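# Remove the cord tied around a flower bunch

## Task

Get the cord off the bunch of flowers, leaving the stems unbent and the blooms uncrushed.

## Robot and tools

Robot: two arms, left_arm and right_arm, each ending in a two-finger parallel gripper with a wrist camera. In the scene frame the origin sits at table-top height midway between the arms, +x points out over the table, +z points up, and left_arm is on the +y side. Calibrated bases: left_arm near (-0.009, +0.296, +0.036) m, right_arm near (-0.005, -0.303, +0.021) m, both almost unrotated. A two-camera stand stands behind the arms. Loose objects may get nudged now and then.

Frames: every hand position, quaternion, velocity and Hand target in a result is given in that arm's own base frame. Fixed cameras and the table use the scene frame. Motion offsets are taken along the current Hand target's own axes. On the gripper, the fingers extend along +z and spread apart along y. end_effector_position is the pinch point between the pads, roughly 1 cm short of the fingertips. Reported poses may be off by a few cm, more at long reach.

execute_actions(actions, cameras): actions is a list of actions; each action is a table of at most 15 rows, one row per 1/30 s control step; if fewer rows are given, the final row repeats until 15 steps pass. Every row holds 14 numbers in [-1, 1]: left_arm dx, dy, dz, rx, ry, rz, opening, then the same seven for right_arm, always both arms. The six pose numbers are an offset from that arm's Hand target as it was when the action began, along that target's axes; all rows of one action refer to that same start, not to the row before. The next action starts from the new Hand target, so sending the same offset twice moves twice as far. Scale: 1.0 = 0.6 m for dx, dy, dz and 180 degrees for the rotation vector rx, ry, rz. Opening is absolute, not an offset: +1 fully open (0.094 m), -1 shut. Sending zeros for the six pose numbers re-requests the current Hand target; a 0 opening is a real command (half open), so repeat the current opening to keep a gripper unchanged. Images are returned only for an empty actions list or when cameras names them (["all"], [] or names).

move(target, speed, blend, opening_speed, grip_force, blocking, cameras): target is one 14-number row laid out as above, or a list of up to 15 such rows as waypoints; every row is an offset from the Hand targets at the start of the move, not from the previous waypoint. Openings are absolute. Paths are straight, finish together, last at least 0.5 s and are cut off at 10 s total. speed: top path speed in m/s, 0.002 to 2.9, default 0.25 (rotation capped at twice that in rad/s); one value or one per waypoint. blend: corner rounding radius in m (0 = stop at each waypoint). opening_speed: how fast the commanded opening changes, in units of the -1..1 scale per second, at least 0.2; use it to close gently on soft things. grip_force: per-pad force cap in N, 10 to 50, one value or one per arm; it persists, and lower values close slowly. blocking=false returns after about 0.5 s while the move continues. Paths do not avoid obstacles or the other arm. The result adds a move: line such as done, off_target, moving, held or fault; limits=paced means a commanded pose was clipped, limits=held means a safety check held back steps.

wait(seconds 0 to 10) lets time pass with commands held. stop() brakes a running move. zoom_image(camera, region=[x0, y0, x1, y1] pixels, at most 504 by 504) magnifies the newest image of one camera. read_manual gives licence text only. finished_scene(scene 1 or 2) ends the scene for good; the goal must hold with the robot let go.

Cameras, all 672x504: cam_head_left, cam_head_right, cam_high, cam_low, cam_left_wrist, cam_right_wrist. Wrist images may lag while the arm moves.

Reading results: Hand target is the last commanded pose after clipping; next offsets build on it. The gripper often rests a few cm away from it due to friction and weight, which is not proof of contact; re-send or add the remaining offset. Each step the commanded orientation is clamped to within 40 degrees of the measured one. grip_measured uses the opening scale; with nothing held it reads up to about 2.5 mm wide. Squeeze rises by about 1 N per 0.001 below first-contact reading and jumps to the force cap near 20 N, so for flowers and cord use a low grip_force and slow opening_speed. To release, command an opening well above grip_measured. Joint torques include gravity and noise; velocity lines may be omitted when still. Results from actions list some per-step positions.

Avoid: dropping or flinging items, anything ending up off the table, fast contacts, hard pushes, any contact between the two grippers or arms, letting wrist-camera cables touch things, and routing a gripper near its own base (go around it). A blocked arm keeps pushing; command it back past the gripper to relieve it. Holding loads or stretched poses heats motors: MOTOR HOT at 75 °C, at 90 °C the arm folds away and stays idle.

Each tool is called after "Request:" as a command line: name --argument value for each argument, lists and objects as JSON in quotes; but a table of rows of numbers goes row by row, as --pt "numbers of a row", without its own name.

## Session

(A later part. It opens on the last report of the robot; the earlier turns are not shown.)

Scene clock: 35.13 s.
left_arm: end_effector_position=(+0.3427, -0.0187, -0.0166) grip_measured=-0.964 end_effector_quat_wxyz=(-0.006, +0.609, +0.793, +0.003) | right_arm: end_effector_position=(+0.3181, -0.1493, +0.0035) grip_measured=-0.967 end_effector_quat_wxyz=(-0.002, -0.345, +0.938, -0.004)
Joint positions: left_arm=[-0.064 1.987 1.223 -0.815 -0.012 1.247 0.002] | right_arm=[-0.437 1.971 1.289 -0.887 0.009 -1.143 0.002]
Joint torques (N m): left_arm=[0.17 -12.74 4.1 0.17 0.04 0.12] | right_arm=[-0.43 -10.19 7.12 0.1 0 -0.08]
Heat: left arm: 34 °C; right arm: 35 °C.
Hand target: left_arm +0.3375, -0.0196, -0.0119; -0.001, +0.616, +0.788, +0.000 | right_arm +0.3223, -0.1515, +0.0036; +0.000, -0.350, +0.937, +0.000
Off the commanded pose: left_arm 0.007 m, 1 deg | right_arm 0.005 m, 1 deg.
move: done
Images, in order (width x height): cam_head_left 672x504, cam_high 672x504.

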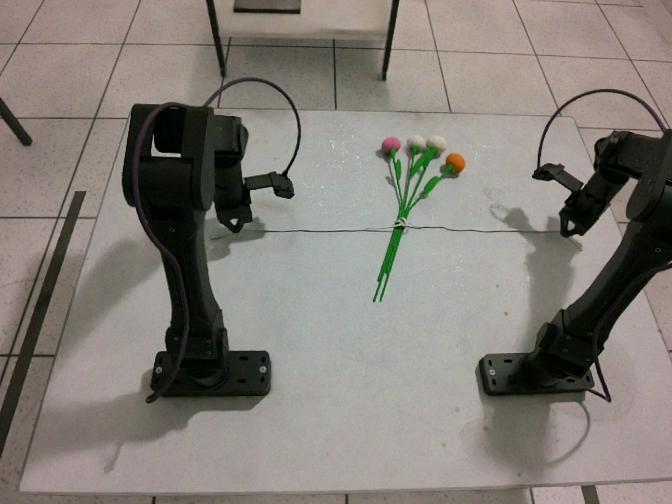

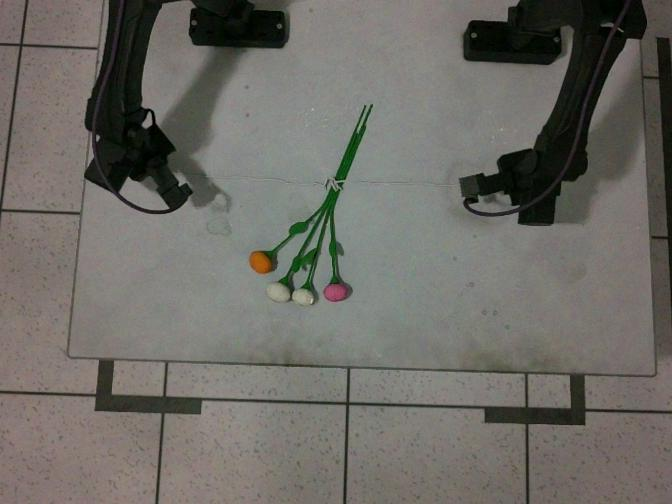

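Request:
move --target '[0.0404,0.0101,0,0,0,0,-1,0.0273,-0.0315,0,0,0,0,-1]' --speed 0.03 --cameras '["cam_high","cam_head_left"]'

Request:
zoom_image --camera "cam_head_left" --region '[340, 190, 460, 262]'

Request:
zoom_image --camera "cam_high" --region '[270, 130, 400, 230]'

Scene clock: 37.83 s.
left_arm: end_effector_position=(+0.3435, +0.0059, -0.0166) grip_measured=-0.964 end_effector_quat_wxyz=(-0.006, +0.610, +0.792, +0.003) | right_arm: end_effector_position=(+0.3192, -0.1730, +0.0039) grip_measured=-0.967 end_effector_quat_wxyz=(-0.002, -0.347, +0.938, -0.004)
Joint positions: left_arm=[0.008 1.987 1.223 -0.813 -0.012 1.32 0.002] | right_arm=[-0.495 2.009 1.348 -0.905 0.009 -1.204 0.002]
Joint torques (N m): left_arm=[0.32 -12.85 3.89 0.18 0.03 0.12] | right_arm=[-0.72 -10.63 7.16 0.11 0 -0.09]
Heat: left arm: 34 °C; right arm: 35 °C.
Hand target: left_arm +0.3375, +0.0053, -0.0119; -0.001, +0.616, +0.788, +0.000 | right_arm +0.3224, -0.1765, +0.0037; +0.000, -0.351, +0.937, +0.000
Off the commanded pose: left_arm 0.008 m, 1 deg | right_arm 0.005 m, 1 deg.
move: done
Images, in order (width x height): cam_head_left 672x504, cam_high 672x504.

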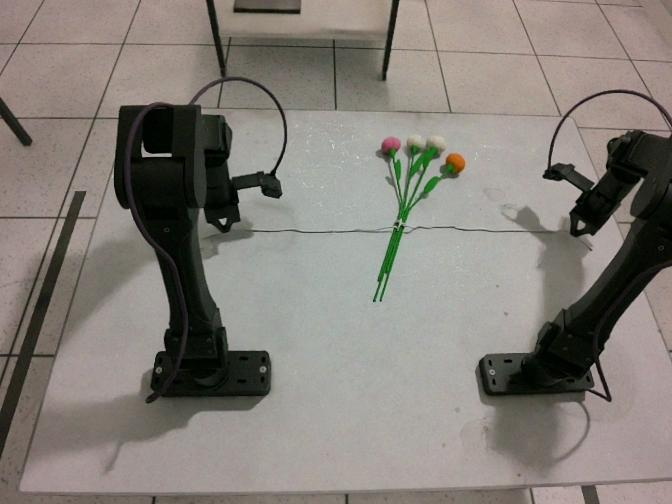

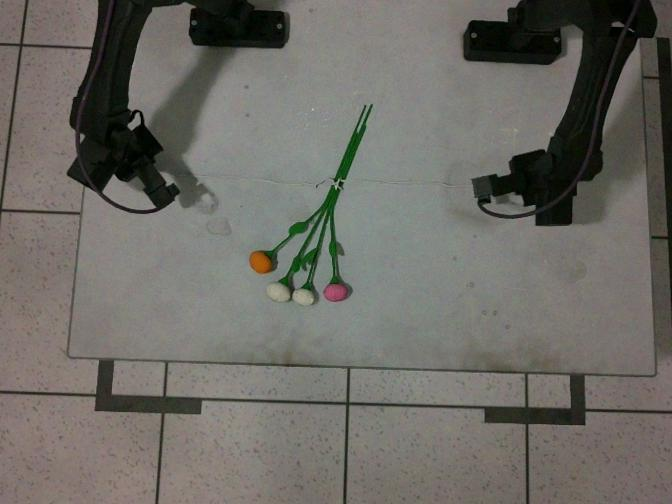

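Scaled by 4.200 from the camera's 672x504 image, which has a finer 960x720 frame.

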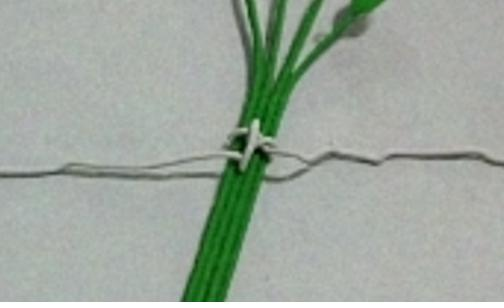

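Scaled by 3.877 from the camera's 672x504 image, which has a finer 960x720 frame.

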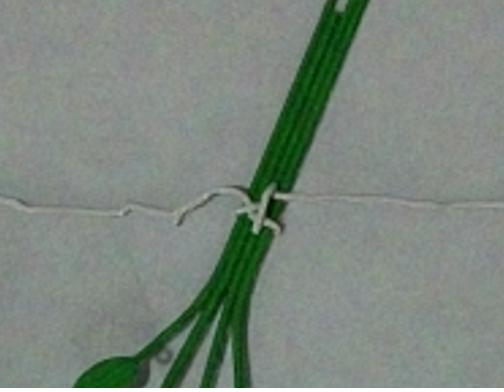

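Request:
move --target '[0.0485,0.0121,0,0,0,0,-1,0.0328,-0.0377,0,0,0,0,-1]' --speed 0.03 --cameras '["cam_high","cam_head_left"]'

Request:
zoom_image --camera "cam_head_left" --region '[340, 190, 460, 262]'

Request:
zoom_image --camera "cam_high" --region '[270, 130, 400, 230]'

Scene clock: 40.20 s.
left_arm: end_effector_position=(+0.3416, +0.0362, -0.0166) grip_measured=-0.964 end_effector_quat_wxyz=(-0.006, +0.610, +0.793, +0.002) | right_arm: end_effector_position=(+0.3194, -0.2025, +0.0042) grip_measured=-0.967 end_effector_quat_wxyz=(-0.002, -0.347, +0.938, -0.004)
Joint positions: left_arm=[0.096 1.987 1.223 -0.813 -0.012 1.408 0.002] | right_arm=[-0.563 2.062 1.429 -0.934 0.009 -1.273 0.002]
Joint torques (N m): left_arm=[0.35 -12.34 4.59 0.15 0.04 0.12] | right_arm=[-0.73 -11.18 7.24 0.1 0.01 -0.08]
Heat: left arm: 34 °C; right arm: 35 °C.
Hand target: left_arm +0.3376, +0.0353, -0.0118; -0.001, +0.616, +0.787, +0.000 | right_arm +0.3224, -0.2064, +0.0035; +0.000, -0.351, +0.937, +0.000
Off the commanded pose: left_arm 0.006 m, 1 deg | right_arm 0.005 m, 1 deg.
move: done
Images, in order (width x height): cam_head_left 672x504, cam_high 672x504.

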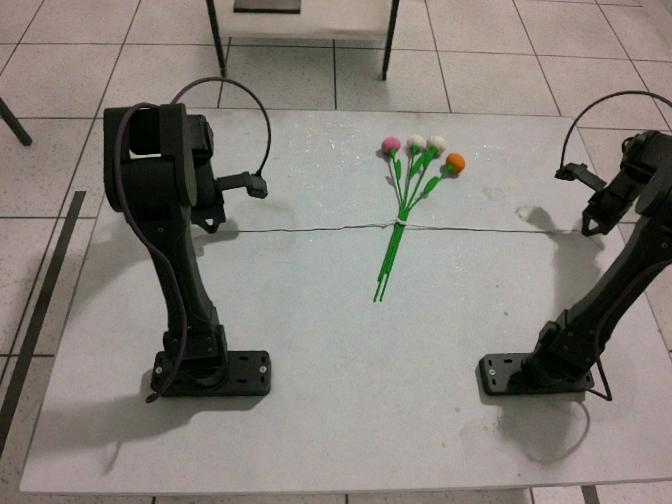

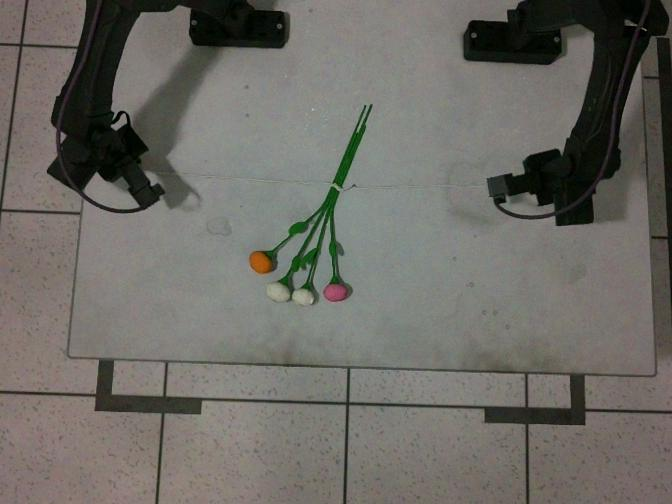

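Scaled by 4.200 from the camera's 672x504 image, which has a finer 960x720 frame.

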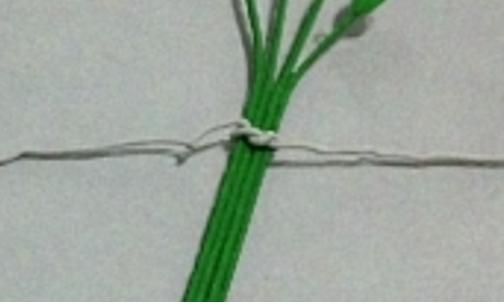

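Scaled by 3.877 from the camera's 672x504 image, which has a finer 960x720 frame.

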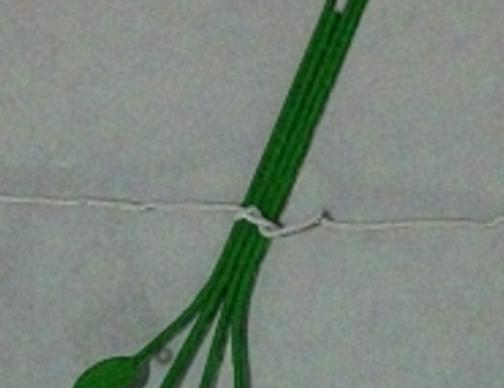

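Request:
move --target '[0,0,0,0,0,0,-1,0,0,0,0,0,0,-0.5]' --opening_speed 0.8

Request:
move --target '[0.097,0.0242,0,0,0,0,-1,0,0,-0.1,0,0,0,-0.5]' --speed 0.05 --cameras '["cam_high","cam_head_left"]'

Request:
zoom_image --camera "cam_head_left" --region '[340, 190, 460, 262]'

Request:
zoom_image --camera "cam_high" --region '[270, 130, 400, 230]'

Scene clock: 42.03 s.
left_arm: end_effector_position=(+0.3416, +0.0362, -0.0166) grip_measured=-0.964 end_effector_quat_wxyz=(-0.006, +0.610, +0.793, +0.002) | right_arm: end_effector_position=(+0.3194, -0.2025, +0.0042) grip_measured=-0.502 end_effector_quat_wxyz=(-0.002, -0.347, +0.938, -0.004)
Joint positions: left_arm=[0.096 1.987 1.223 -0.813 -0.012 1.408 0.002] | right_arm=[-0.563 2.062 1.429 -0.934 0.009 -1.273 0.023]
Joint torques (N m): left_arm=[0.31 -12.37 4.63 0.15 0.04 0.11] | right_arm=[-0.75 -11.18 7.24 0.1 0 -0.09]
Heat: left arm: 34 °C; right arm: 35 °C.
Hand target: left_arm +0.3376, +0.0353, -0.0118; -0.001, +0.616, +0.787, +0.000 | right_arm +0.3224, -0.2064, +0.0035; +0.000, -0.351, +0.937, +0.000
Off the commanded pose: left_arm 0.006 m, 1 deg | right_arm 0.005 m, 1 deg.
move: done

Scene clock: 44.17 s.
left_arm: end_effector_position=(+0.3344, +0.0953, -0.0142) grip_measured=-0.964 end_effector_quat_wxyz=(-0.003, +0.610, +0.793, +0.006) | right_arm: end_effector_position=(+0.3171, -0.2010, +0.0455) grip_measured=-0.502 end_effector_quat_wxyz=(-0.018, -0.347, +0.937, +0.016)
Joint positions: left_arm=[0.268 1.987 1.235 -0.813 -0.012 1.579 0.002] | right_arm=[-0.563 2.05 1.581 -1.149 0.009 -1.273 0.023]
Joint torques (N m): left_arm=[0.24 -9.14 8.39 0 0.03 0.13] | right_arm=[-0.7 -16.32 7.28 0.02 0.01 -0.08]
Heat: left arm: 34 °C; right arm: 35 °C.
Hand target: left_arm +0.3376, +0.0953, -0.0118; -0.001, +0.616, +0.788, +0.000 | right_arm +0.3224, -0.2064, +0.0636; +0.000, -0.351, +0.937, +0.000
Off the commanded pose: left_arm 0.004 m, 1 deg | right_arm 0.020 m, 3 deg.
move: off_target (right_arm)
Images, in order (width x height): cam_head_left 672x504, cam_high 672x504.

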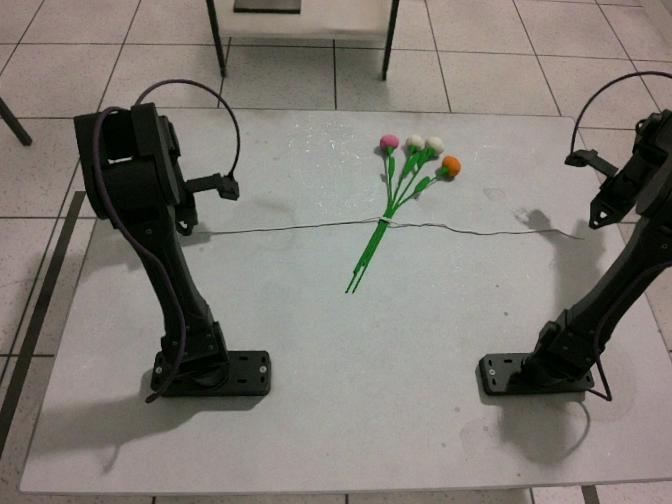

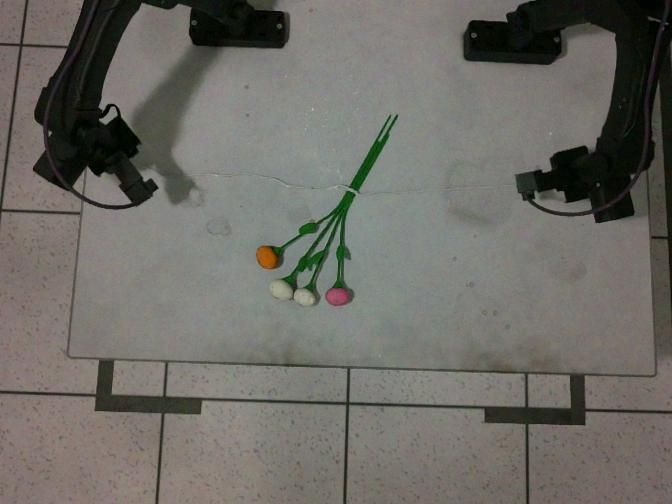

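Scaled by 4.200 from the camera's 672x504 image, which has a finer 960x720 frame.

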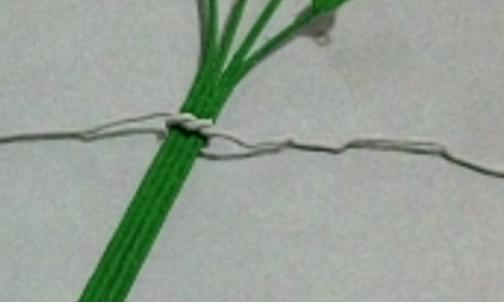

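Scaled by 3.877 from the camera's 672x504 image, which has a finer 960x720 frame.

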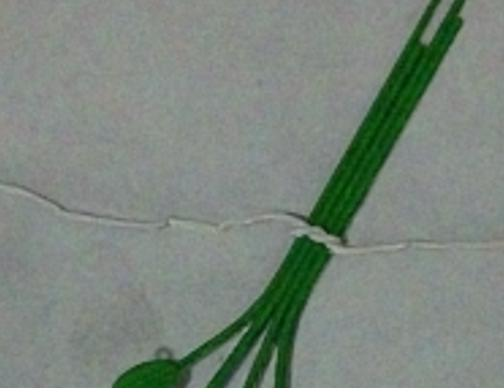

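Request:
move --target '[0,0,0,0,0,0,-1,-0.479,0.614,-0.044,0,0,0.383,-0.2]' --speed 0.25 --cameras '["cam_right_wrist","cam_head_left"]'

Scene clock: 49.07 s.
left_arm: end_effector_position=(+0.3344, +0.0953, -0.0142) grip_measured=-0.964 end_effector_quat_wxyz=(-0.003, +0.610, +0.793, +0.006) | right_arm: end_effector_position=(+0.2918, +0.2601, +0.0902) grip_measured=-0.202 end_effector_quat_wxyz=(-0.003, +0.231, +0.973, +0.005)
Joint positions: left_arm=[0.268 1.987 1.235 -0.813 -0.012 1.579 0.002] | right_arm=[0.72 2.035 1.74 -1.272 -0.011 1.187 0.037]
Joint torques (N m): left_arm=[0.28 -9.11 8.4 0.02 0.03 0.12] | right_arm=[-0.32 -11.34 7.71 0.09 0.1 0.11]
Heat: left arm: 34 °C; right arm: 35 °C.
Hand target: left_arm +0.3376, +0.0953, -0.0118; -0.001, +0.616, +0.788, +0.000 | right_arm +0.2972, +0.2601, +0.0900; +0.000, +0.241, +0.971, +0.000
Off the commanded pose: left_arm 0.004 m, 1 deg | right_arm 0.005 m, 1 deg.
move: done
camera_calibration:
cam_right_wrist: T_world_to_cam=[[-0.558663, -0.827871, -0.0502518, 0.392909], [-0.75203, 0.480069, 0.451647, 0.101018], [-0.349781, 0.290109, -0.89078, 0.237035], [0, 0, 0, 1]] pos_world=[0.378383, 0.208016, 0.185266]
Images, in order (width x height): cam_head_left 672x504, cam_right_wrist 672x504.

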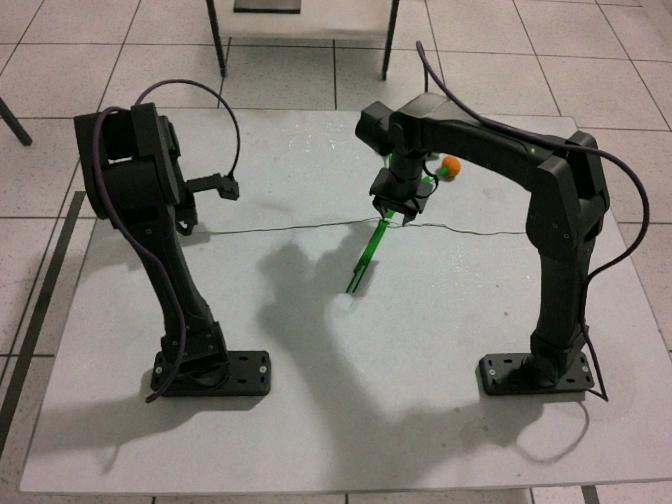

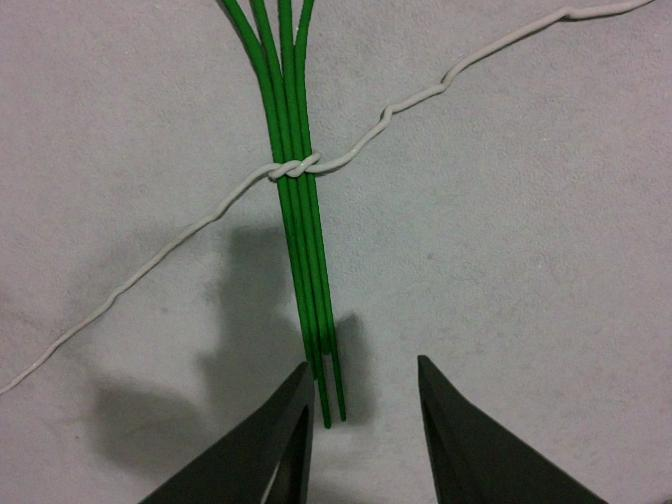

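Request:
move --target '[0,0,0,0,0,0,-1,-0.0352,0.0537,0.125,0,0,0,-0.2]' --speed 0.12 --cameras '["cam_right_wrist"]'

Scene clock: 51.20 s.
left_arm: end_effector_position=(+0.3344, +0.0953, -0.0142) grip_measured=-0.964 end_effector_quat_wxyz=(-0.003, +0.610, +0.793, +0.006) | right_arm: end_effector_position=(+0.3185, +0.2758, +0.0147) grip_measured=-0.202 end_effector_quat_wxyz=(-0.013, +0.237, +0.971, -0.009)
Joint positions: left_arm=[0.268 1.987 1.235 -0.813 -0.012 1.579 0.002] | right_arm=[0.707 2.241 1.759 -1.118 -0.011 1.186 0.037]
Joint torques (N m): left_arm=[0.23 -9.1 8.35 0.02 0.03 0.11] | right_arm=[-0.73 -13.67 7.38 0.31 0.1 -0.05]
Heat: left arm: 34 °C; right arm: 35 °C.
Hand target: left_arm +0.3376, +0.0953, -0.0118; -0.001, +0.616, +0.788, +0.000 | right_arm +0.3310, +0.2787, +0.0150; +0.000, +0.241, +0.971, +0.000
Off the commanded pose: left_arm 0.004 m, 1 deg | right_arm 0.013 m, 2 deg.
move: off_target (right_arm)
camera_calibration:
cam_right_wrist: T_world_to_cam=[[-0.569518, -0.821777, -0.0181861, 0.418408], [-0.73467, 0.498978, 0.459654, 0.13678], [-0.368659, 0.275142, -0.887912, 0.184632], [0, 0, 0, 1]] pos_world=[0.406846, 0.224788, 0.108674]
Images, in order (width x height): cam_right_wrist 672x504.

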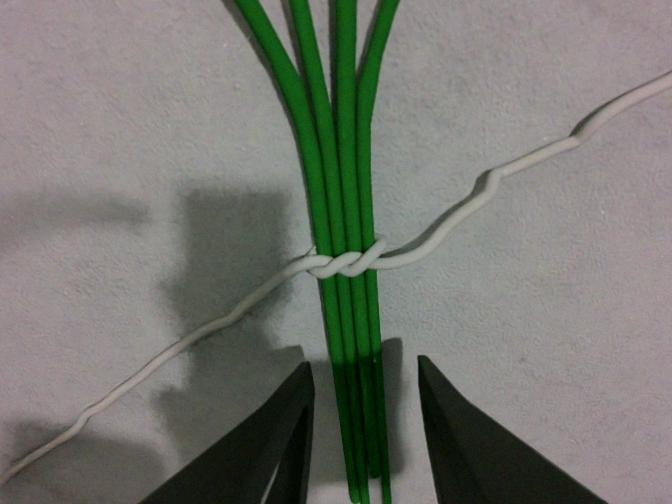

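Request:
move --target '[0,0,0,0,0,0,-1,0,0,0.045,0,0,0,-0.2]' --speed 0.05 --cameras '["cam_right_wrist","cam_head_left"]'

Scene clock: 53.00 s.
left_arm: end_effector_position=(+0.3344, +0.0953, -0.0142) grip_measured=-0.964 end_effector_quat_wxyz=(-0.003, +0.610, +0.793, +0.006) | right_arm: end_effector_position=(+0.3276, +0.2836, -0.0020) grip_measured=-0.202 end_effector_quat_wxyz=(-0.002, +0.237, +0.971, +0.007)
Joint positions: left_arm=[0.268 1.987 1.235 -0.813 -0.012 1.579 0.002] | right_arm=[0.707 2.269 1.738 -1.031 -0.011 1.186 0.037]
Joint torques (N m): left_arm=[0.25 -9.11 8.42 0.01 0.03 0.12] | right_arm=[-0.72 -13.61 4.67 0.38 0.1 -0.06]
Heat: left arm: 34 °C; right arm: 35 °C.
Hand target: left_arm +0.3376, +0.0953, -0.0118; -0.001, +0.616, +0.788, +0.000 | right_arm +0.3310, +0.2788, -0.0120; +0.000, +0.241, +0.971, +0.000
Off the commanded pose: left_arm 0.004 m, 1 deg | right_arm 0.012 m, 1 deg.
move: off_target (right_arm)
camera_calibration:
cam_right_wrist: T_world_to_cam=[[-0.568449, -0.820867, -0.0551677, 0.429004], [-0.747906, 0.487656, 0.450364, 0.154752], [-0.342786, 0.29727, -0.891139, 0.156309], [0, 0, 0, 1]] pos_world=[0.413187, 0.230223, 0.0932653]
Images, in order (width x height): cam_head_left 672x504, cam_right_wrist 672x504.

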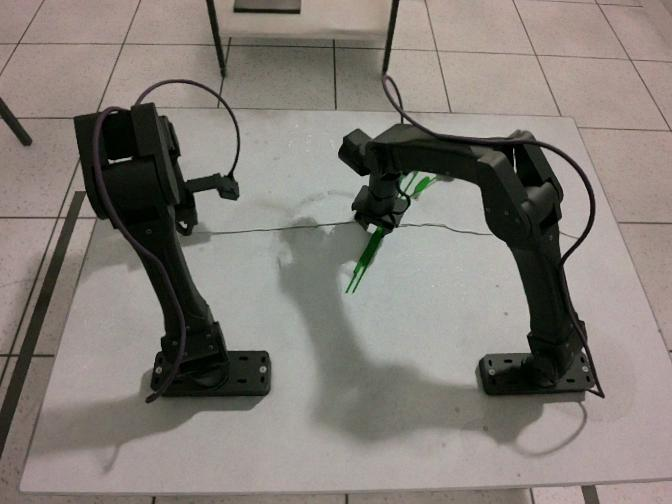

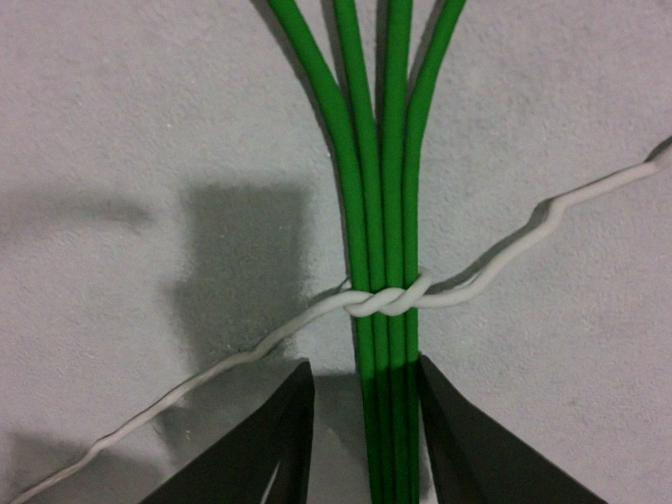

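Request:
move --target '[0,0,0,0,0,0,-1,0,0,0,0,0,0,-0.75]' --grip_force '[50, 12]' --cameras '["cam_right_wrist"]'

Scene clock: 56.43 s.
left_arm: end_effector_position=(+0.3344, +0.0953, -0.0142) grip_measured=-0.964 end_effector_quat_wxyz=(-0.003, +0.610, +0.793, +0.006) | right_arm: end_effector_position=(+0.3276, +0.2836, -0.0020) grip_measured=-0.593 end_effector_quat_wxyz=(-0.002, +0.237, +0.971, +0.007)
Joint positions: left_arm=[0.268 1.987 1.235 -0.813 -0.012 1.579 0.002] | right_arm=[0.707 2.269 1.738 -1.031 -0.011 1.186 0.019]
Joint torques (N m): left_arm=[0.23 -9.11 8.39 0.02 0.03 0.12] | right_arm=[-0.7 -13.6 4.7 0.38 0.11 -0.05]
Heat: left arm: 34 °C; right arm: 35 °C.
Hand target: left_arm +0.3376, +0.0953, -0.0118; -0.001, +0.616, +0.788, +0.000 | right_arm +0.3310, +0.2788, -0.0120; +0.000, +0.241, +0.971, +0.000
Off the commanded pose: left_arm 0.004 m, 1 deg | right_arm 0.012 m, 1 deg.
grip_force (N): 50, 12
move: off_target (right_arm)
camera_calibration:
cam_right_wrist: T_world_to_cam=[[-0.568449, -0.820867, -0.0551677, 0.429004], [-0.747906, 0.487656, 0.450364, 0.154752], [-0.342786, 0.29727, -0.891139, 0.156309], [0, 0, 0, 1]] pos_world=[0.413187, 0.230223, 0.0932653]
Images, in order (width x height): cam_right_wrist 672x504.

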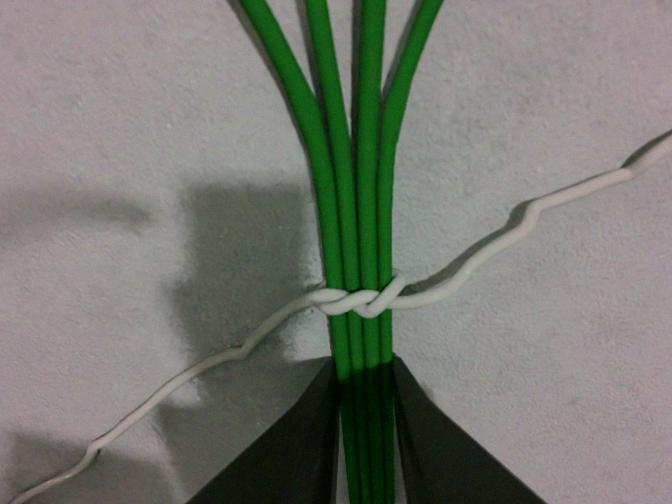

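Request:
move --target '[0.162,0.0403,0,0,0,0,-1,0,0,0,0,0,0,-0.75]' --speed 0.05 --cameras '["cam_right_wrist","cam_head_left"]'

Scene clock: 59.33 s.
left_arm: end_effector_position=(+0.3379, +0.1788, -0.0105) grip_measured=-0.964 end_effector_quat_wxyz=(+0.016, +0.616, +0.788, -0.008) | right_arm: end_effector_position=(+0.3356, +0.2984, -0.0007) grip_measured=-0.678 end_effector_quat_wxyz=(+0.003, +0.232, +0.972, +0.042)
Joint positions: left_arm=[0.501 2.104 1.43 -0.899 0.036 1.828 0.002] | right_arm=[0.707 2.269 1.74 -0.971 -0.045 1.177 0.015]
Joint torques (N m): left_arm=[1.68 -8.96 9.52 0.09 -0.37 0.14] | right_arm=[-0.66 -13.75 4.74 0.03 0.44 0.02]
Heat: left arm: 34 °C; right arm: 35 °C.
Hand target: left_arm +0.3378, +0.1955, -0.0118; -0.001, +0.616, +0.787, +0.000 | right_arm +0.3310, +0.2787, -0.0120; +0.000, +0.241, +0.971, +0.000
Off the commanded pose: left_arm 0.017 m, 2 deg | right_arm 0.023 m, 5 deg.
grip_force (N): 50, 12
move: off_target (left_arm, right_arm)
camera_calibration:
cam_right_wrist: T_world_to_cam=[[-0.557508, -0.820892, -0.123777, 0.442076], [-0.764616, 0.449673, 0.461689, 0.169865], [-0.323338, 0.352037, -0.878364, 0.132934], [0, 0, 0, 1]] pos_world=[0.419325, 0.239716, 0.0930582]
Images, in order (width x height): cam_head_left 672x504, cam_right_wrist 672x504.

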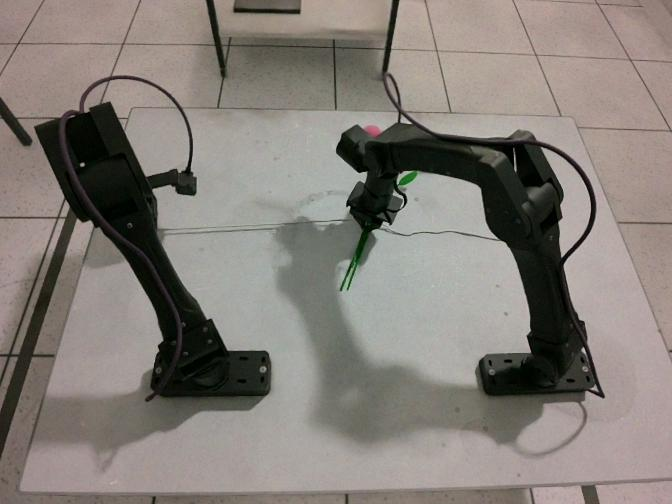

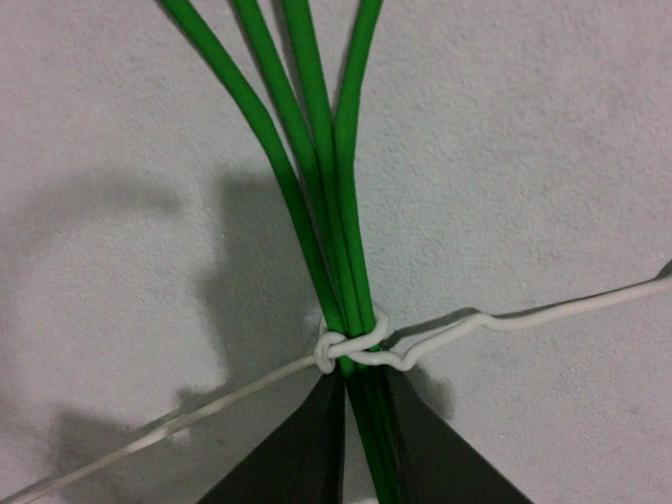

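Request:
move --target '[-0.08,-0.02,0,0,0,0,-1,0,0,0,0,0,0,-0.45]' --speed 0.05 --opening_speed 0.5 --cameras '["cam_right_wrist","cam_head_left"]'

Scene clock: 62.20 s.
left_arm: end_effector_position=(+0.3432, +0.1503, -0.0173) grip_measured=-0.964 end_effector_quat_wxyz=(-0.002, +0.616, +0.788, +0.001) | right_arm: end_effector_position=(+0.3322, +0.2919, -0.0010) grip_measured=-0.452 end_effector_quat_wxyz=(+0.001, +0.233, +0.972, +0.026)
Joint positions: left_arm=[0.408 2.087 1.374 -0.858 -0.004 1.736 0.002] | right_arm=[0.707 2.268 1.74 -0.999 -0.03 1.177 0.026]
Joint torques (N m): left_arm=[-0.29 -13.79 4.19 0.13 -0.05 -0.1] | right_arm=[-0.7 -13.64 4.66 0.13 0.28 0.02]
Heat: left arm: 34 °C; right arm: 35 °C.
Hand target: left_arm +0.3377, +0.1460, -0.0118; -0.001, +0.616, +0.788, +0.000 | right_arm +0.3310, +0.2787, -0.0121; +0.000, +0.241, +0.971, +0.000
Off the commanded pose: left_arm 0.009 m, 0 deg | right_arm 0.017 m, 3 deg.
grip_force (N): 50, 12
move: off_target (right_arm)
camera_calibration:
cam_right_wrist: T_world_to_cam=[[-0.559427, -0.823574, -0.0936307, 0.43624], [-0.759235, 0.46382, 0.456544, 0.16446], [-0.33257, 0.326491, -0.88476, 0.144331], [0, 0, 0, 1]] pos_world=[0.416909, 0.235874, 0.0934604]
Images, in order (width x height): cam_head_left 672x504, cam_right_wrist 672x504.

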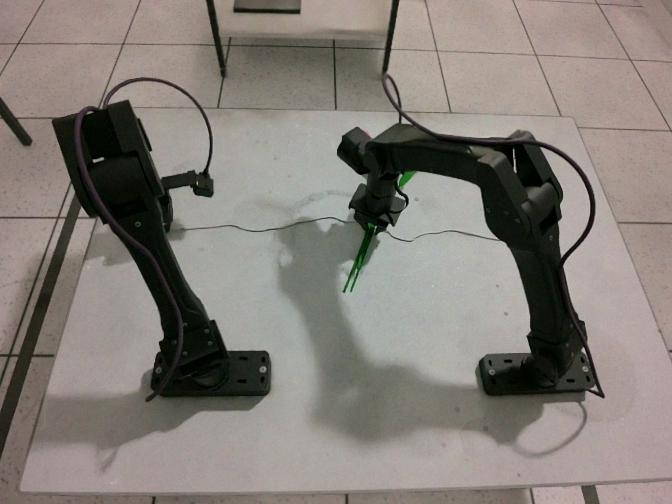

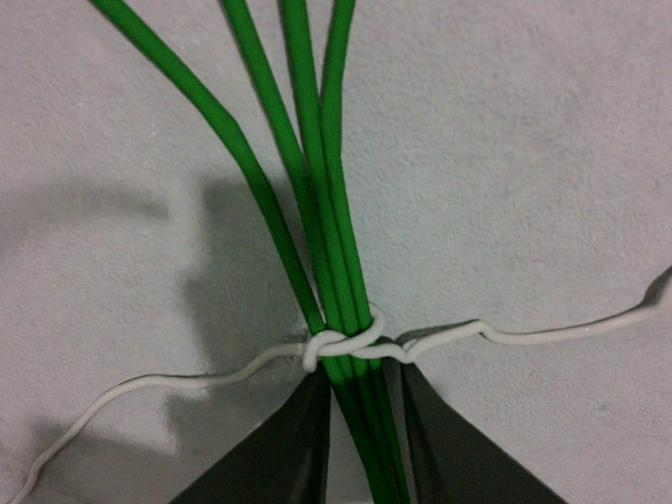

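Request:
move --pt "0 0 0 0 0 0 -0.5 0 0 0 0 0 0 -0.2" --pt "0 0 -0.13 0 0 0 -0.5 0 0 -0.08 0 0 0 -0.2" --pt "0.15 0.05 -0.16 0 0 0 -0.5 -0.06 0 -0.08 0 0 0 -0.2" --speed 0.12 --cameras '["cam_right_wrist","cam_left_wrist","cam_head_left","cam_high"]'

Scene clock: 70.43 s.
left_arm: end_effector_position=(+0.3480, +0.2437, +0.0886) grip_measured=-0.503 end_effector_quat_wxyz=(+0.004, +0.607, +0.794, +0.022) | right_arm: end_effector_position=(+0.3560, +0.2655, +0.0382) grip_measured=-0.202 end_effector_quat_wxyz=(-0.008, +0.239, +0.971, +0.010)
Joint positions: left_arm=[0.606 2.138 1.889 -1.278 -0.006 1.912 0.023] | right_arm=[0.628 2.282 1.923 -1.206 -0.025 1.111 0.037]
Joint torques (N m): left_arm=[-0.06 -9.61 9.62 -0.12 -0.04 0.13] | right_arm=[-0.46 -13.63 7.65 0.1 0.23 -0.05]
Heat: left arm: 34 °C; right arm: 36 °C.
Hand target: left_arm +0.3453, +0.2406, +0.0843; -0.001, +0.616, +0.788, +0.000 | right_arm +0.3628, +0.2619, +0.0360; +0.000, +0.241, +0.971, +0.000
Off the commanded pose: left_arm 0.006 m, 3 deg | right_arm 0.008 m, 2 deg.
grip_force (N): 50, 12
move: off_target (left_arm)
camera_calibration:
cam_left_wrist: T_world_to_cam=[[-0.98485, -0.15666, -0.0743478, 0.395191], [-0.173208, 0.868149, 0.465099, -0.147741], [-0.00831769, 0.47093, -0.882131, 0.100125], [0, 0, 0, 1]] pos_world=[0.364446, 0.14302, 0.186419]
cam_right_wrist: T_world_to_cam=[[-0.571408, -0.818644, -0.0575694, 0.433061], [-0.742182, 0.485551, 0.461959, 0.164891], [-0.350228, 0.306694, -0.885031, 0.207121], [0, 0, 0, 1]] pos_world=[0.442373, 0.210937, 0.132067]
Images, in order (width x height): cam_head_left 672x504, cam_high 672x504, cam_left_wrist 672x504, cam_right_wrist 672x504.

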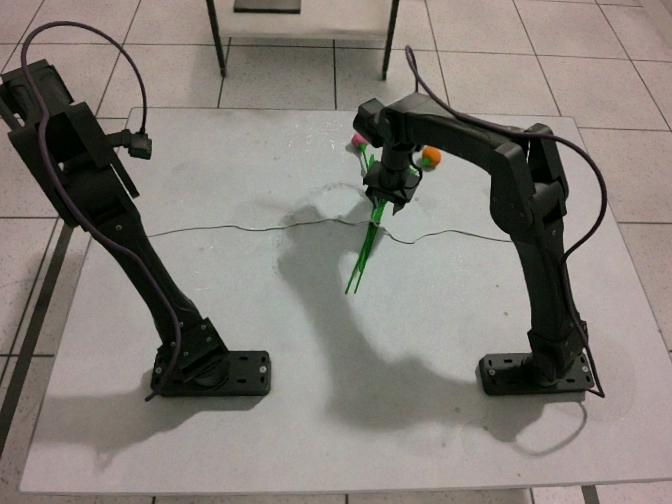

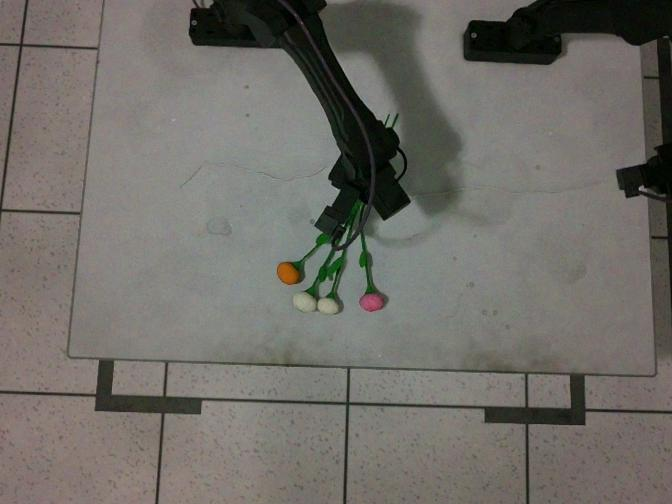

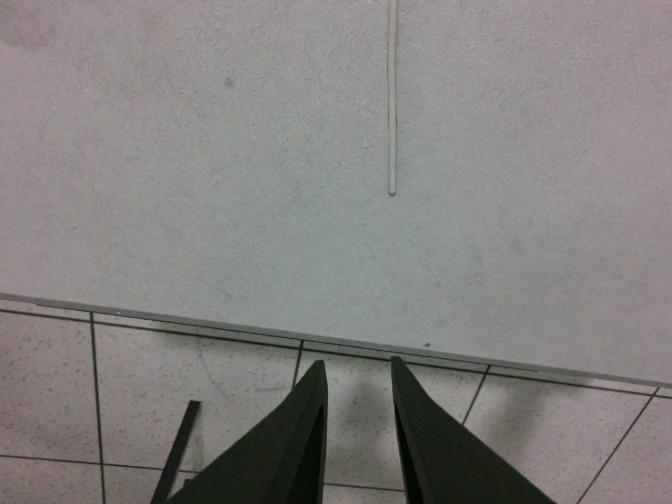

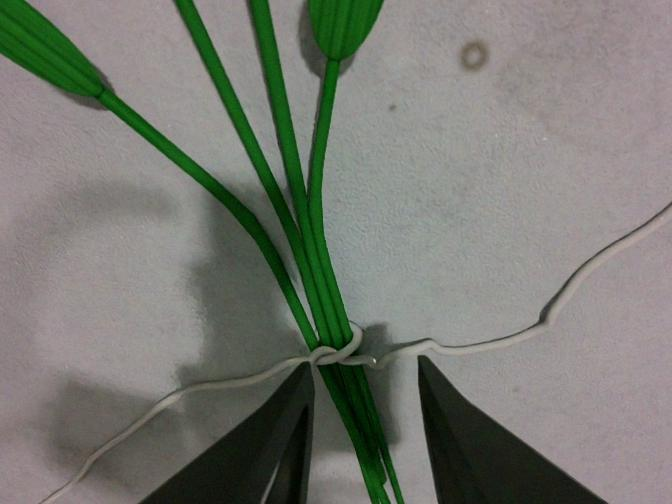

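Request:
move --target '[0,0,0,0,0,0,-0.5,-0.1167,0.1035,0,0,0,-0.272,-0.4]' --speed 0.12 --cameras '["cam_right_wrist","cam_head_left"]'

Scene clock: 78.37 s.
left_arm: end_effector_position=(+0.3480, +0.2437, +0.0886) grip_measured=-0.503 end_effector_quat_wxyz=(+0.004, +0.607, +0.794, +0.022) | right_arm: end_effector_position=(+0.4446, +0.2873, +0.0414) grip_measured=-0.398 end_effector_quat_wxyz=(+0.039, -0.180, +0.983, +0.026)
Joint positions: left_arm=[0.606 2.138 1.889 -1.278 -0.006 1.912 0.023] | right_arm=[0.565 2.77 2.838 -1.546 -0.019 0.204 0.028]
Joint torques (N m): left_arm=[-0.1 -9.58 9.62 -0.12 -0.04 0.12] | right_arm=[-0.7 -16.35 7.58 0.4 0.15 -0.07]
Heat: left arm: 35 °C; right arm: 37 °C.
Hand target: left_arm +0.3453, +0.2406, +0.0843; -0.001, +0.616, +0.788, +0.000 | right_arm +0.4538, +0.2839, +0.0359; +0.000, -0.183, +0.983, +0.000
Off the commanded pose: left_arm 0.006 m, 3 deg | right_arm 0.011 m, 5 deg.
elbow stopped short (right arm): the move would have taken joint 3 (elbow) straighter than the controller allows.
grip_force (N): 50, 12
move: off_target (left_arm, right_arm)
camera_calibration:
cam_right_wrist: T_world_to_cam=[[0.238295, -0.966903, -0.091184, 0.185732], [-0.894428, -0.255075, 0.367336, 0.50285], [-0.378437, -0.00597688, -0.925608, 0.338299], [0, 0, 0, 1]] pos_world=[0.533529, 0.309871, 0.145354]
Images, in order (width x height): cam_head_left 672x504, cam_right_wrist 672x504.

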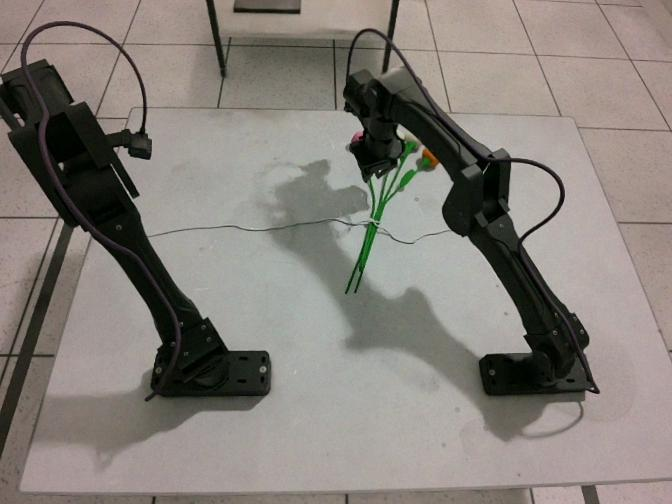

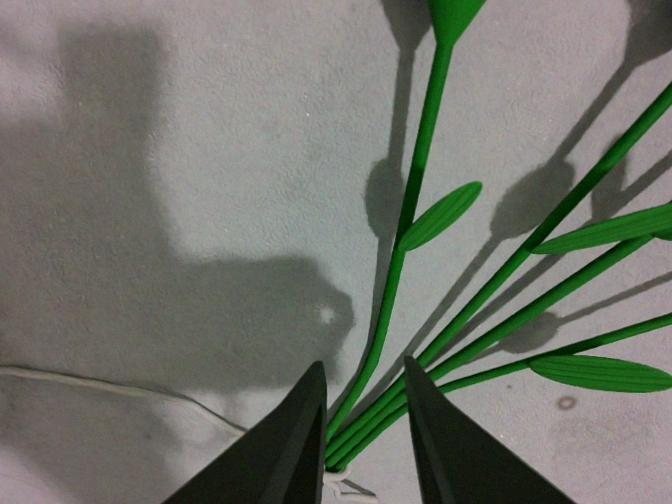

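Request:
move --pt "0 0 0 0 0 0 -0.5 0 0 -0.05 0 0 0 -0.2" --pt "0 0 0 0 0 0 -0.5 0.2125 0.1103 -0.03 0 0 0.2056 -0.2" --speed 0.15 --blend '[0.02, 0]' --cameras '["cam_right_wrist"]'

Scene clock: 84.07 s.
left_arm: end_effector_position=(+0.3480, +0.2437, +0.0886) grip_measured=-0.503 end_effector_quat_wxyz=(+0.004, +0.607, +0.794, +0.022) | right_arm: end_effector_position=(+0.3072, +0.2977, +0.0404) grip_measured=-0.202 end_effector_quat_wxyz=(-0.021, +0.133, +0.991, -0.014)
Joint positions: left_arm=[0.606 2.138 1.889 -1.278 -0.006 1.912 0.023] | right_arm=[0.761 2.268 1.908 -1.258 -0.016 1.026 0.037]
Joint torques (N m): left_arm=[-0.1 -9.57 9.63 -0.12 -0.04 0.13] | right_arm=[0.31 -19.47 4.57 0.28 0.13 0.11]
Heat: left arm: 36 °C; right arm: 38 °C.
Hand target: left_arm +0.3453, +0.2406, +0.0843; -0.001, +0.616, +0.788, +0.000 | right_arm +0.3110, +0.3000, +0.0540; +0.000, +0.139, +0.990, +0.000
Off the commanded pose: left_arm 0.006 m, 3 deg | right_arm 0.014 m, 3 deg.
elbow stopped short (right arm): the move would have taken joint 3 (elbow) straighter than the controller allows.
grip_force (N): 50, 12
move: off_target (left_arm, right_arm)
camera_calibration:
cam_right_wrist: T_world_to_cam=[[-0.382866, -0.92378, -0.00663255, 0.403057], [-0.814943, 0.334359, 0.473363, 0.178898], [-0.435066, 0.18664, -0.880843, 0.243733], [0, 0, 0, 1]] pos_world=[0.406149, 0.267029, 0.13268]
Images, in order (width x height): cam_right_wrist 672x504.

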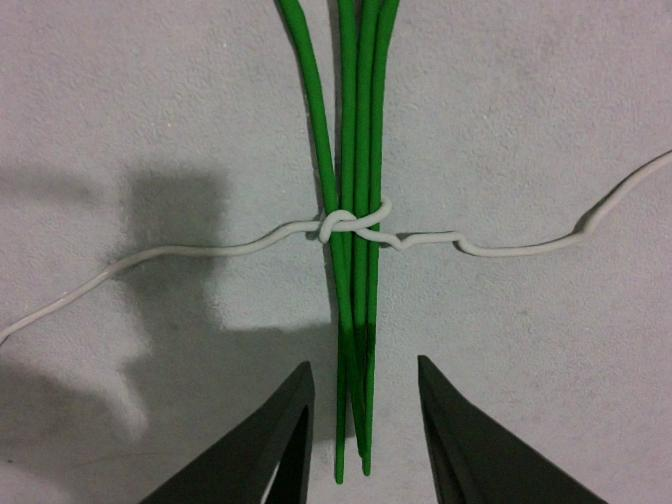

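Request:
move --target '[0,0,0,0,0,0,-0.5,0,0,0.108,0,0,0,-0.2]' --speed 0.08

Request:
move --target '[0,0,0,0,0,0,-0.5,0,0,0,0,0,0,-0.85]' --speed 0.08 --cameras '["cam_right_wrist"]'

Scene clock: 86.17 s.
left_arm: end_effector_position=(+0.3480, +0.2437, +0.0886) grip_measured=-0.503 end_effector_quat_wxyz=(+0.004, +0.607, +0.794, +0.022) | right_arm: end_effector_position=(+0.3104, +0.3007, -0.0012) grip_measured=-0.202 end_effector_quat_wxyz=(-0.004, +0.133, +0.991, +0.007)
Joint positions: left_arm=[0.606 2.138 1.889 -1.278 -0.006 1.912 0.023] | right_arm=[0.761 2.266 1.737 -1.035 -0.016 1.028 0.037]
Joint torques (N m): left_arm=[-0.05 -9.59 9.62 -0.12 -0.04 0.12] | right_arm=[0.34 -13.72 4.6 0.39 0.13 0.11]
Heat: left arm: 36 °C; right arm: 38 °C.
Hand target: left_arm +0.3453, +0.2406, +0.0843; -0.001, +0.616, +0.788, +0.000 | right_arm +0.3110, +0.2999, -0.0109; +0.000, +0.139, +0.990, +0.000
Off the commanded pose: left_arm 0.006 m, 3 deg | right_arm 0.010 m, 1 deg.
grip_force (N): 50, 12
move: off_target (left_arm)

Scene clock: 90.40 s.
left_arm: end_effector_position=(+0.3480, +0.2437, +0.0886) grip_measured=-0.503 end_effector_quat_wxyz=(+0.004, +0.607, +0.794, +0.022) | right_arm: end_effector_position=(+0.3104, +0.3007, -0.0012) grip_measured=-0.697 end_effector_quat_wxyz=(-0.004, +0.139, +0.990, +0.007)
Joint positions: left_arm=[0.606 2.138 1.889 -1.278 -0.006 1.912 0.023] | right_arm=[0.761 2.266 1.737 -1.035 -0.016 1.04 0.014]
Joint torques (N m): left_arm=[-0.08 -9.55 9.66 -0.12 -0.04 0.12] | right_arm=[0.32 -13.7 4.6 0.39 0.14 0.08]
Heat: left arm: 36 °C; right arm: 39 °C.
Hand target: left_arm +0.3453, +0.2406, +0.0843; -0.001, +0.616, +0.788, +0.000 | right_arm +0.3110, +0.2999, -0.0109; +0.000, +0.139, +0.990, +0.000
Off the commanded pose: left_arm 0.006 m, 3 deg | right_arm 0.010 m, 1 deg.
grip_force (N): 50, 12
move: off_target (left_arm)
camera_calibration:
cam_right_wrist: T_world_to_cam=[[-0.394348, -0.917297, -0.0552739, 0.408307], [-0.828342, 0.328773, 0.453606, 0.205985], [-0.397919, 0.224664, -0.889487, 0.184863], [0, 0, 0, 1]] pos_world=[0.405202, 0.265285, 0.0935657]
Images, in order (width x height): cam_right_wrist 672x504.

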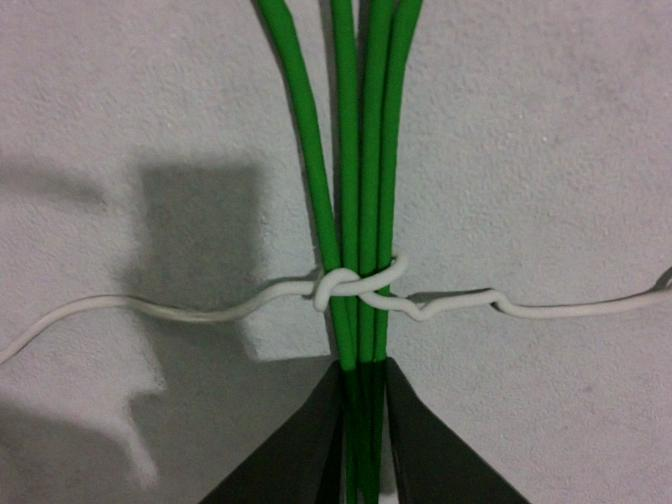

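Request:
move --target '[0,0,0,0,0,0,-0.5,0.188,0.111,0,0,0,0,-0.85]' --speed 0.08

Request:
move --pt "0 0 0 0 0 0 -0.5 0 0 0 0 0 0 -0.3" --pt "0 0 0 0 0 0 -0.5 0 0 -0.22 0 0 0 -0.3" --speed 0.1 --cameras '["cam_right_wrist","cam_high","cam_head_left"]'

Scene clock: 93.33 s.
left_arm: end_effector_position=(+0.3480, +0.2437, +0.0886) grip_measured=-0.503 end_effector_quat_wxyz=(+0.004, +0.607, +0.794, +0.022) | right_arm: end_effector_position=(+0.2222, +0.3936, -0.0041) grip_measured=-0.812 end_effector_quat_wxyz=(-0.001, +0.138, +0.990, +0.011)
Joint positions: left_arm=[0.606 2.138 1.889 -1.278 -0.006 1.912 0.023] | right_arm=[1.05 2.336 1.845 -1.06 -0.011 1.327 0.009]
Joint torques (N m): left_arm=[-0.08 -9.58 9.61 -0.13 -0.03 0.12] | right_arm=[0.66 -13.26 7.21 0.1 0.09 0.07]
Heat: left arm: 37 °C; right arm: 39 °C.
Hand target: left_arm +0.3453, +0.2406, +0.0843; -0.001, +0.616, +0.788, +0.000 | right_arm +0.2209, +0.3949, -0.0110; +0.000, +0.139, +0.990, +0.000
Off the commanded pose: left_arm 0.006 m, 3 deg | right_arm 0.007 m, 1 deg.
grip_force (N): 50, 12
move: off_target (left_arm)

Scene clock: 96.70 s.
left_arm: end_effector_position=(+0.3480, +0.2437, +0.0886) grip_measured=-0.503 end_effector_quat_wxyz=(+0.004, +0.607, +0.794, +0.022) | right_arm: end_effector_position=(+0.2221, +0.3935, +0.1148) grip_measured=-0.302 end_effector_quat_wxyz=(-0.003, +0.136, +0.991, +0.008)
Joint positions: left_arm=[0.606 2.138 1.889 -1.278 -0.006 1.912 0.023] | right_arm=[1.05 2.338 2.324 -1.545 -0.011 1.324 0.033]
Joint torques (N m): left_arm=[-0.09 -9.59 9.68 -0.12 -0.02 0.12] | right_arm=[0.65 -16.25 6.78 0.09 0.09 0.08]
Heat: left arm: 37 °C; right arm: 39 °C.
Hand target: left_arm +0.3453, +0.2406, +0.0843; -0.001, +0.616, +0.788, +0.000 | right_arm +0.2208, +0.3949, +0.1210; +0.000, +0.139, +0.990, +0.000
Off the commanded pose: left_arm 0.006 m, 3 deg | right_arm 0.007 m, 1 deg.
joint sent to its limit (right arm) — joint 4 (wrist pitch), lower limit. The joint targets still meet the commanded pose.
grip_force (N): 50, 12
move: off_target (left_arm)
camera_calibration:
cam_right_wrist: T_world_to_cam=[[-0.388863, -0.919515, -0.0572461, 0.464841], [-0.831658, 0.323615, 0.451241, 0.0527644], [-0.396398, 0.22308, -0.890564, 0.232509], [0, 0, 0, 1]] pos_world=[0.316807, 0.358485, 0.209865]
Images, in order (width x height): cam_head_left 672x504, cam_high 672x504, cam_right_wrist 672x504.

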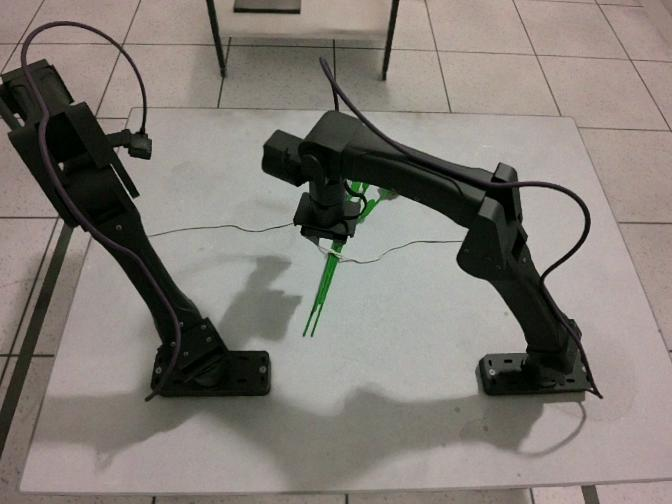

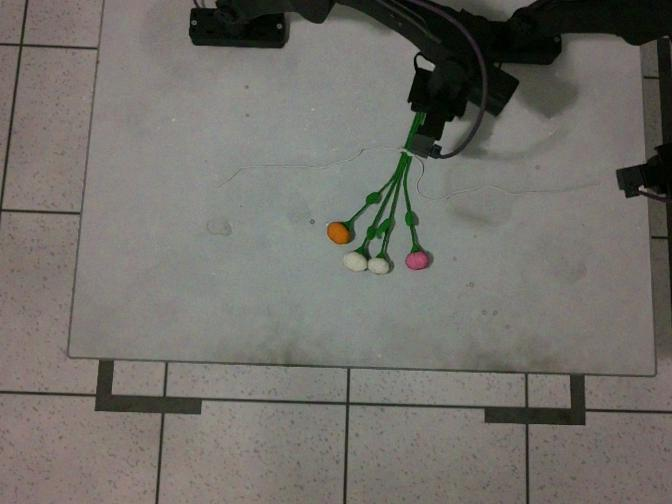

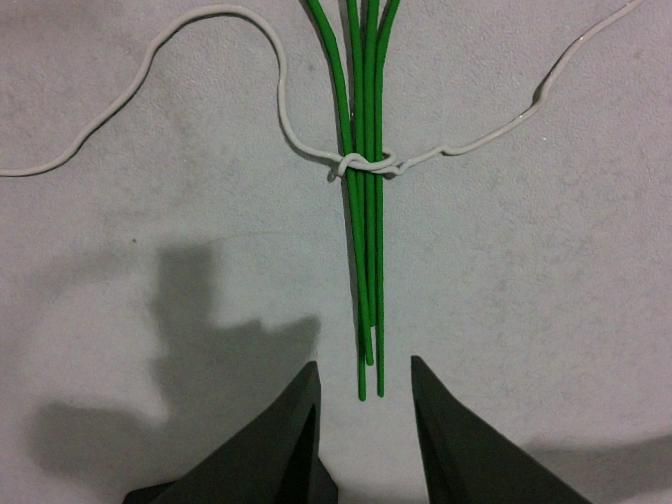

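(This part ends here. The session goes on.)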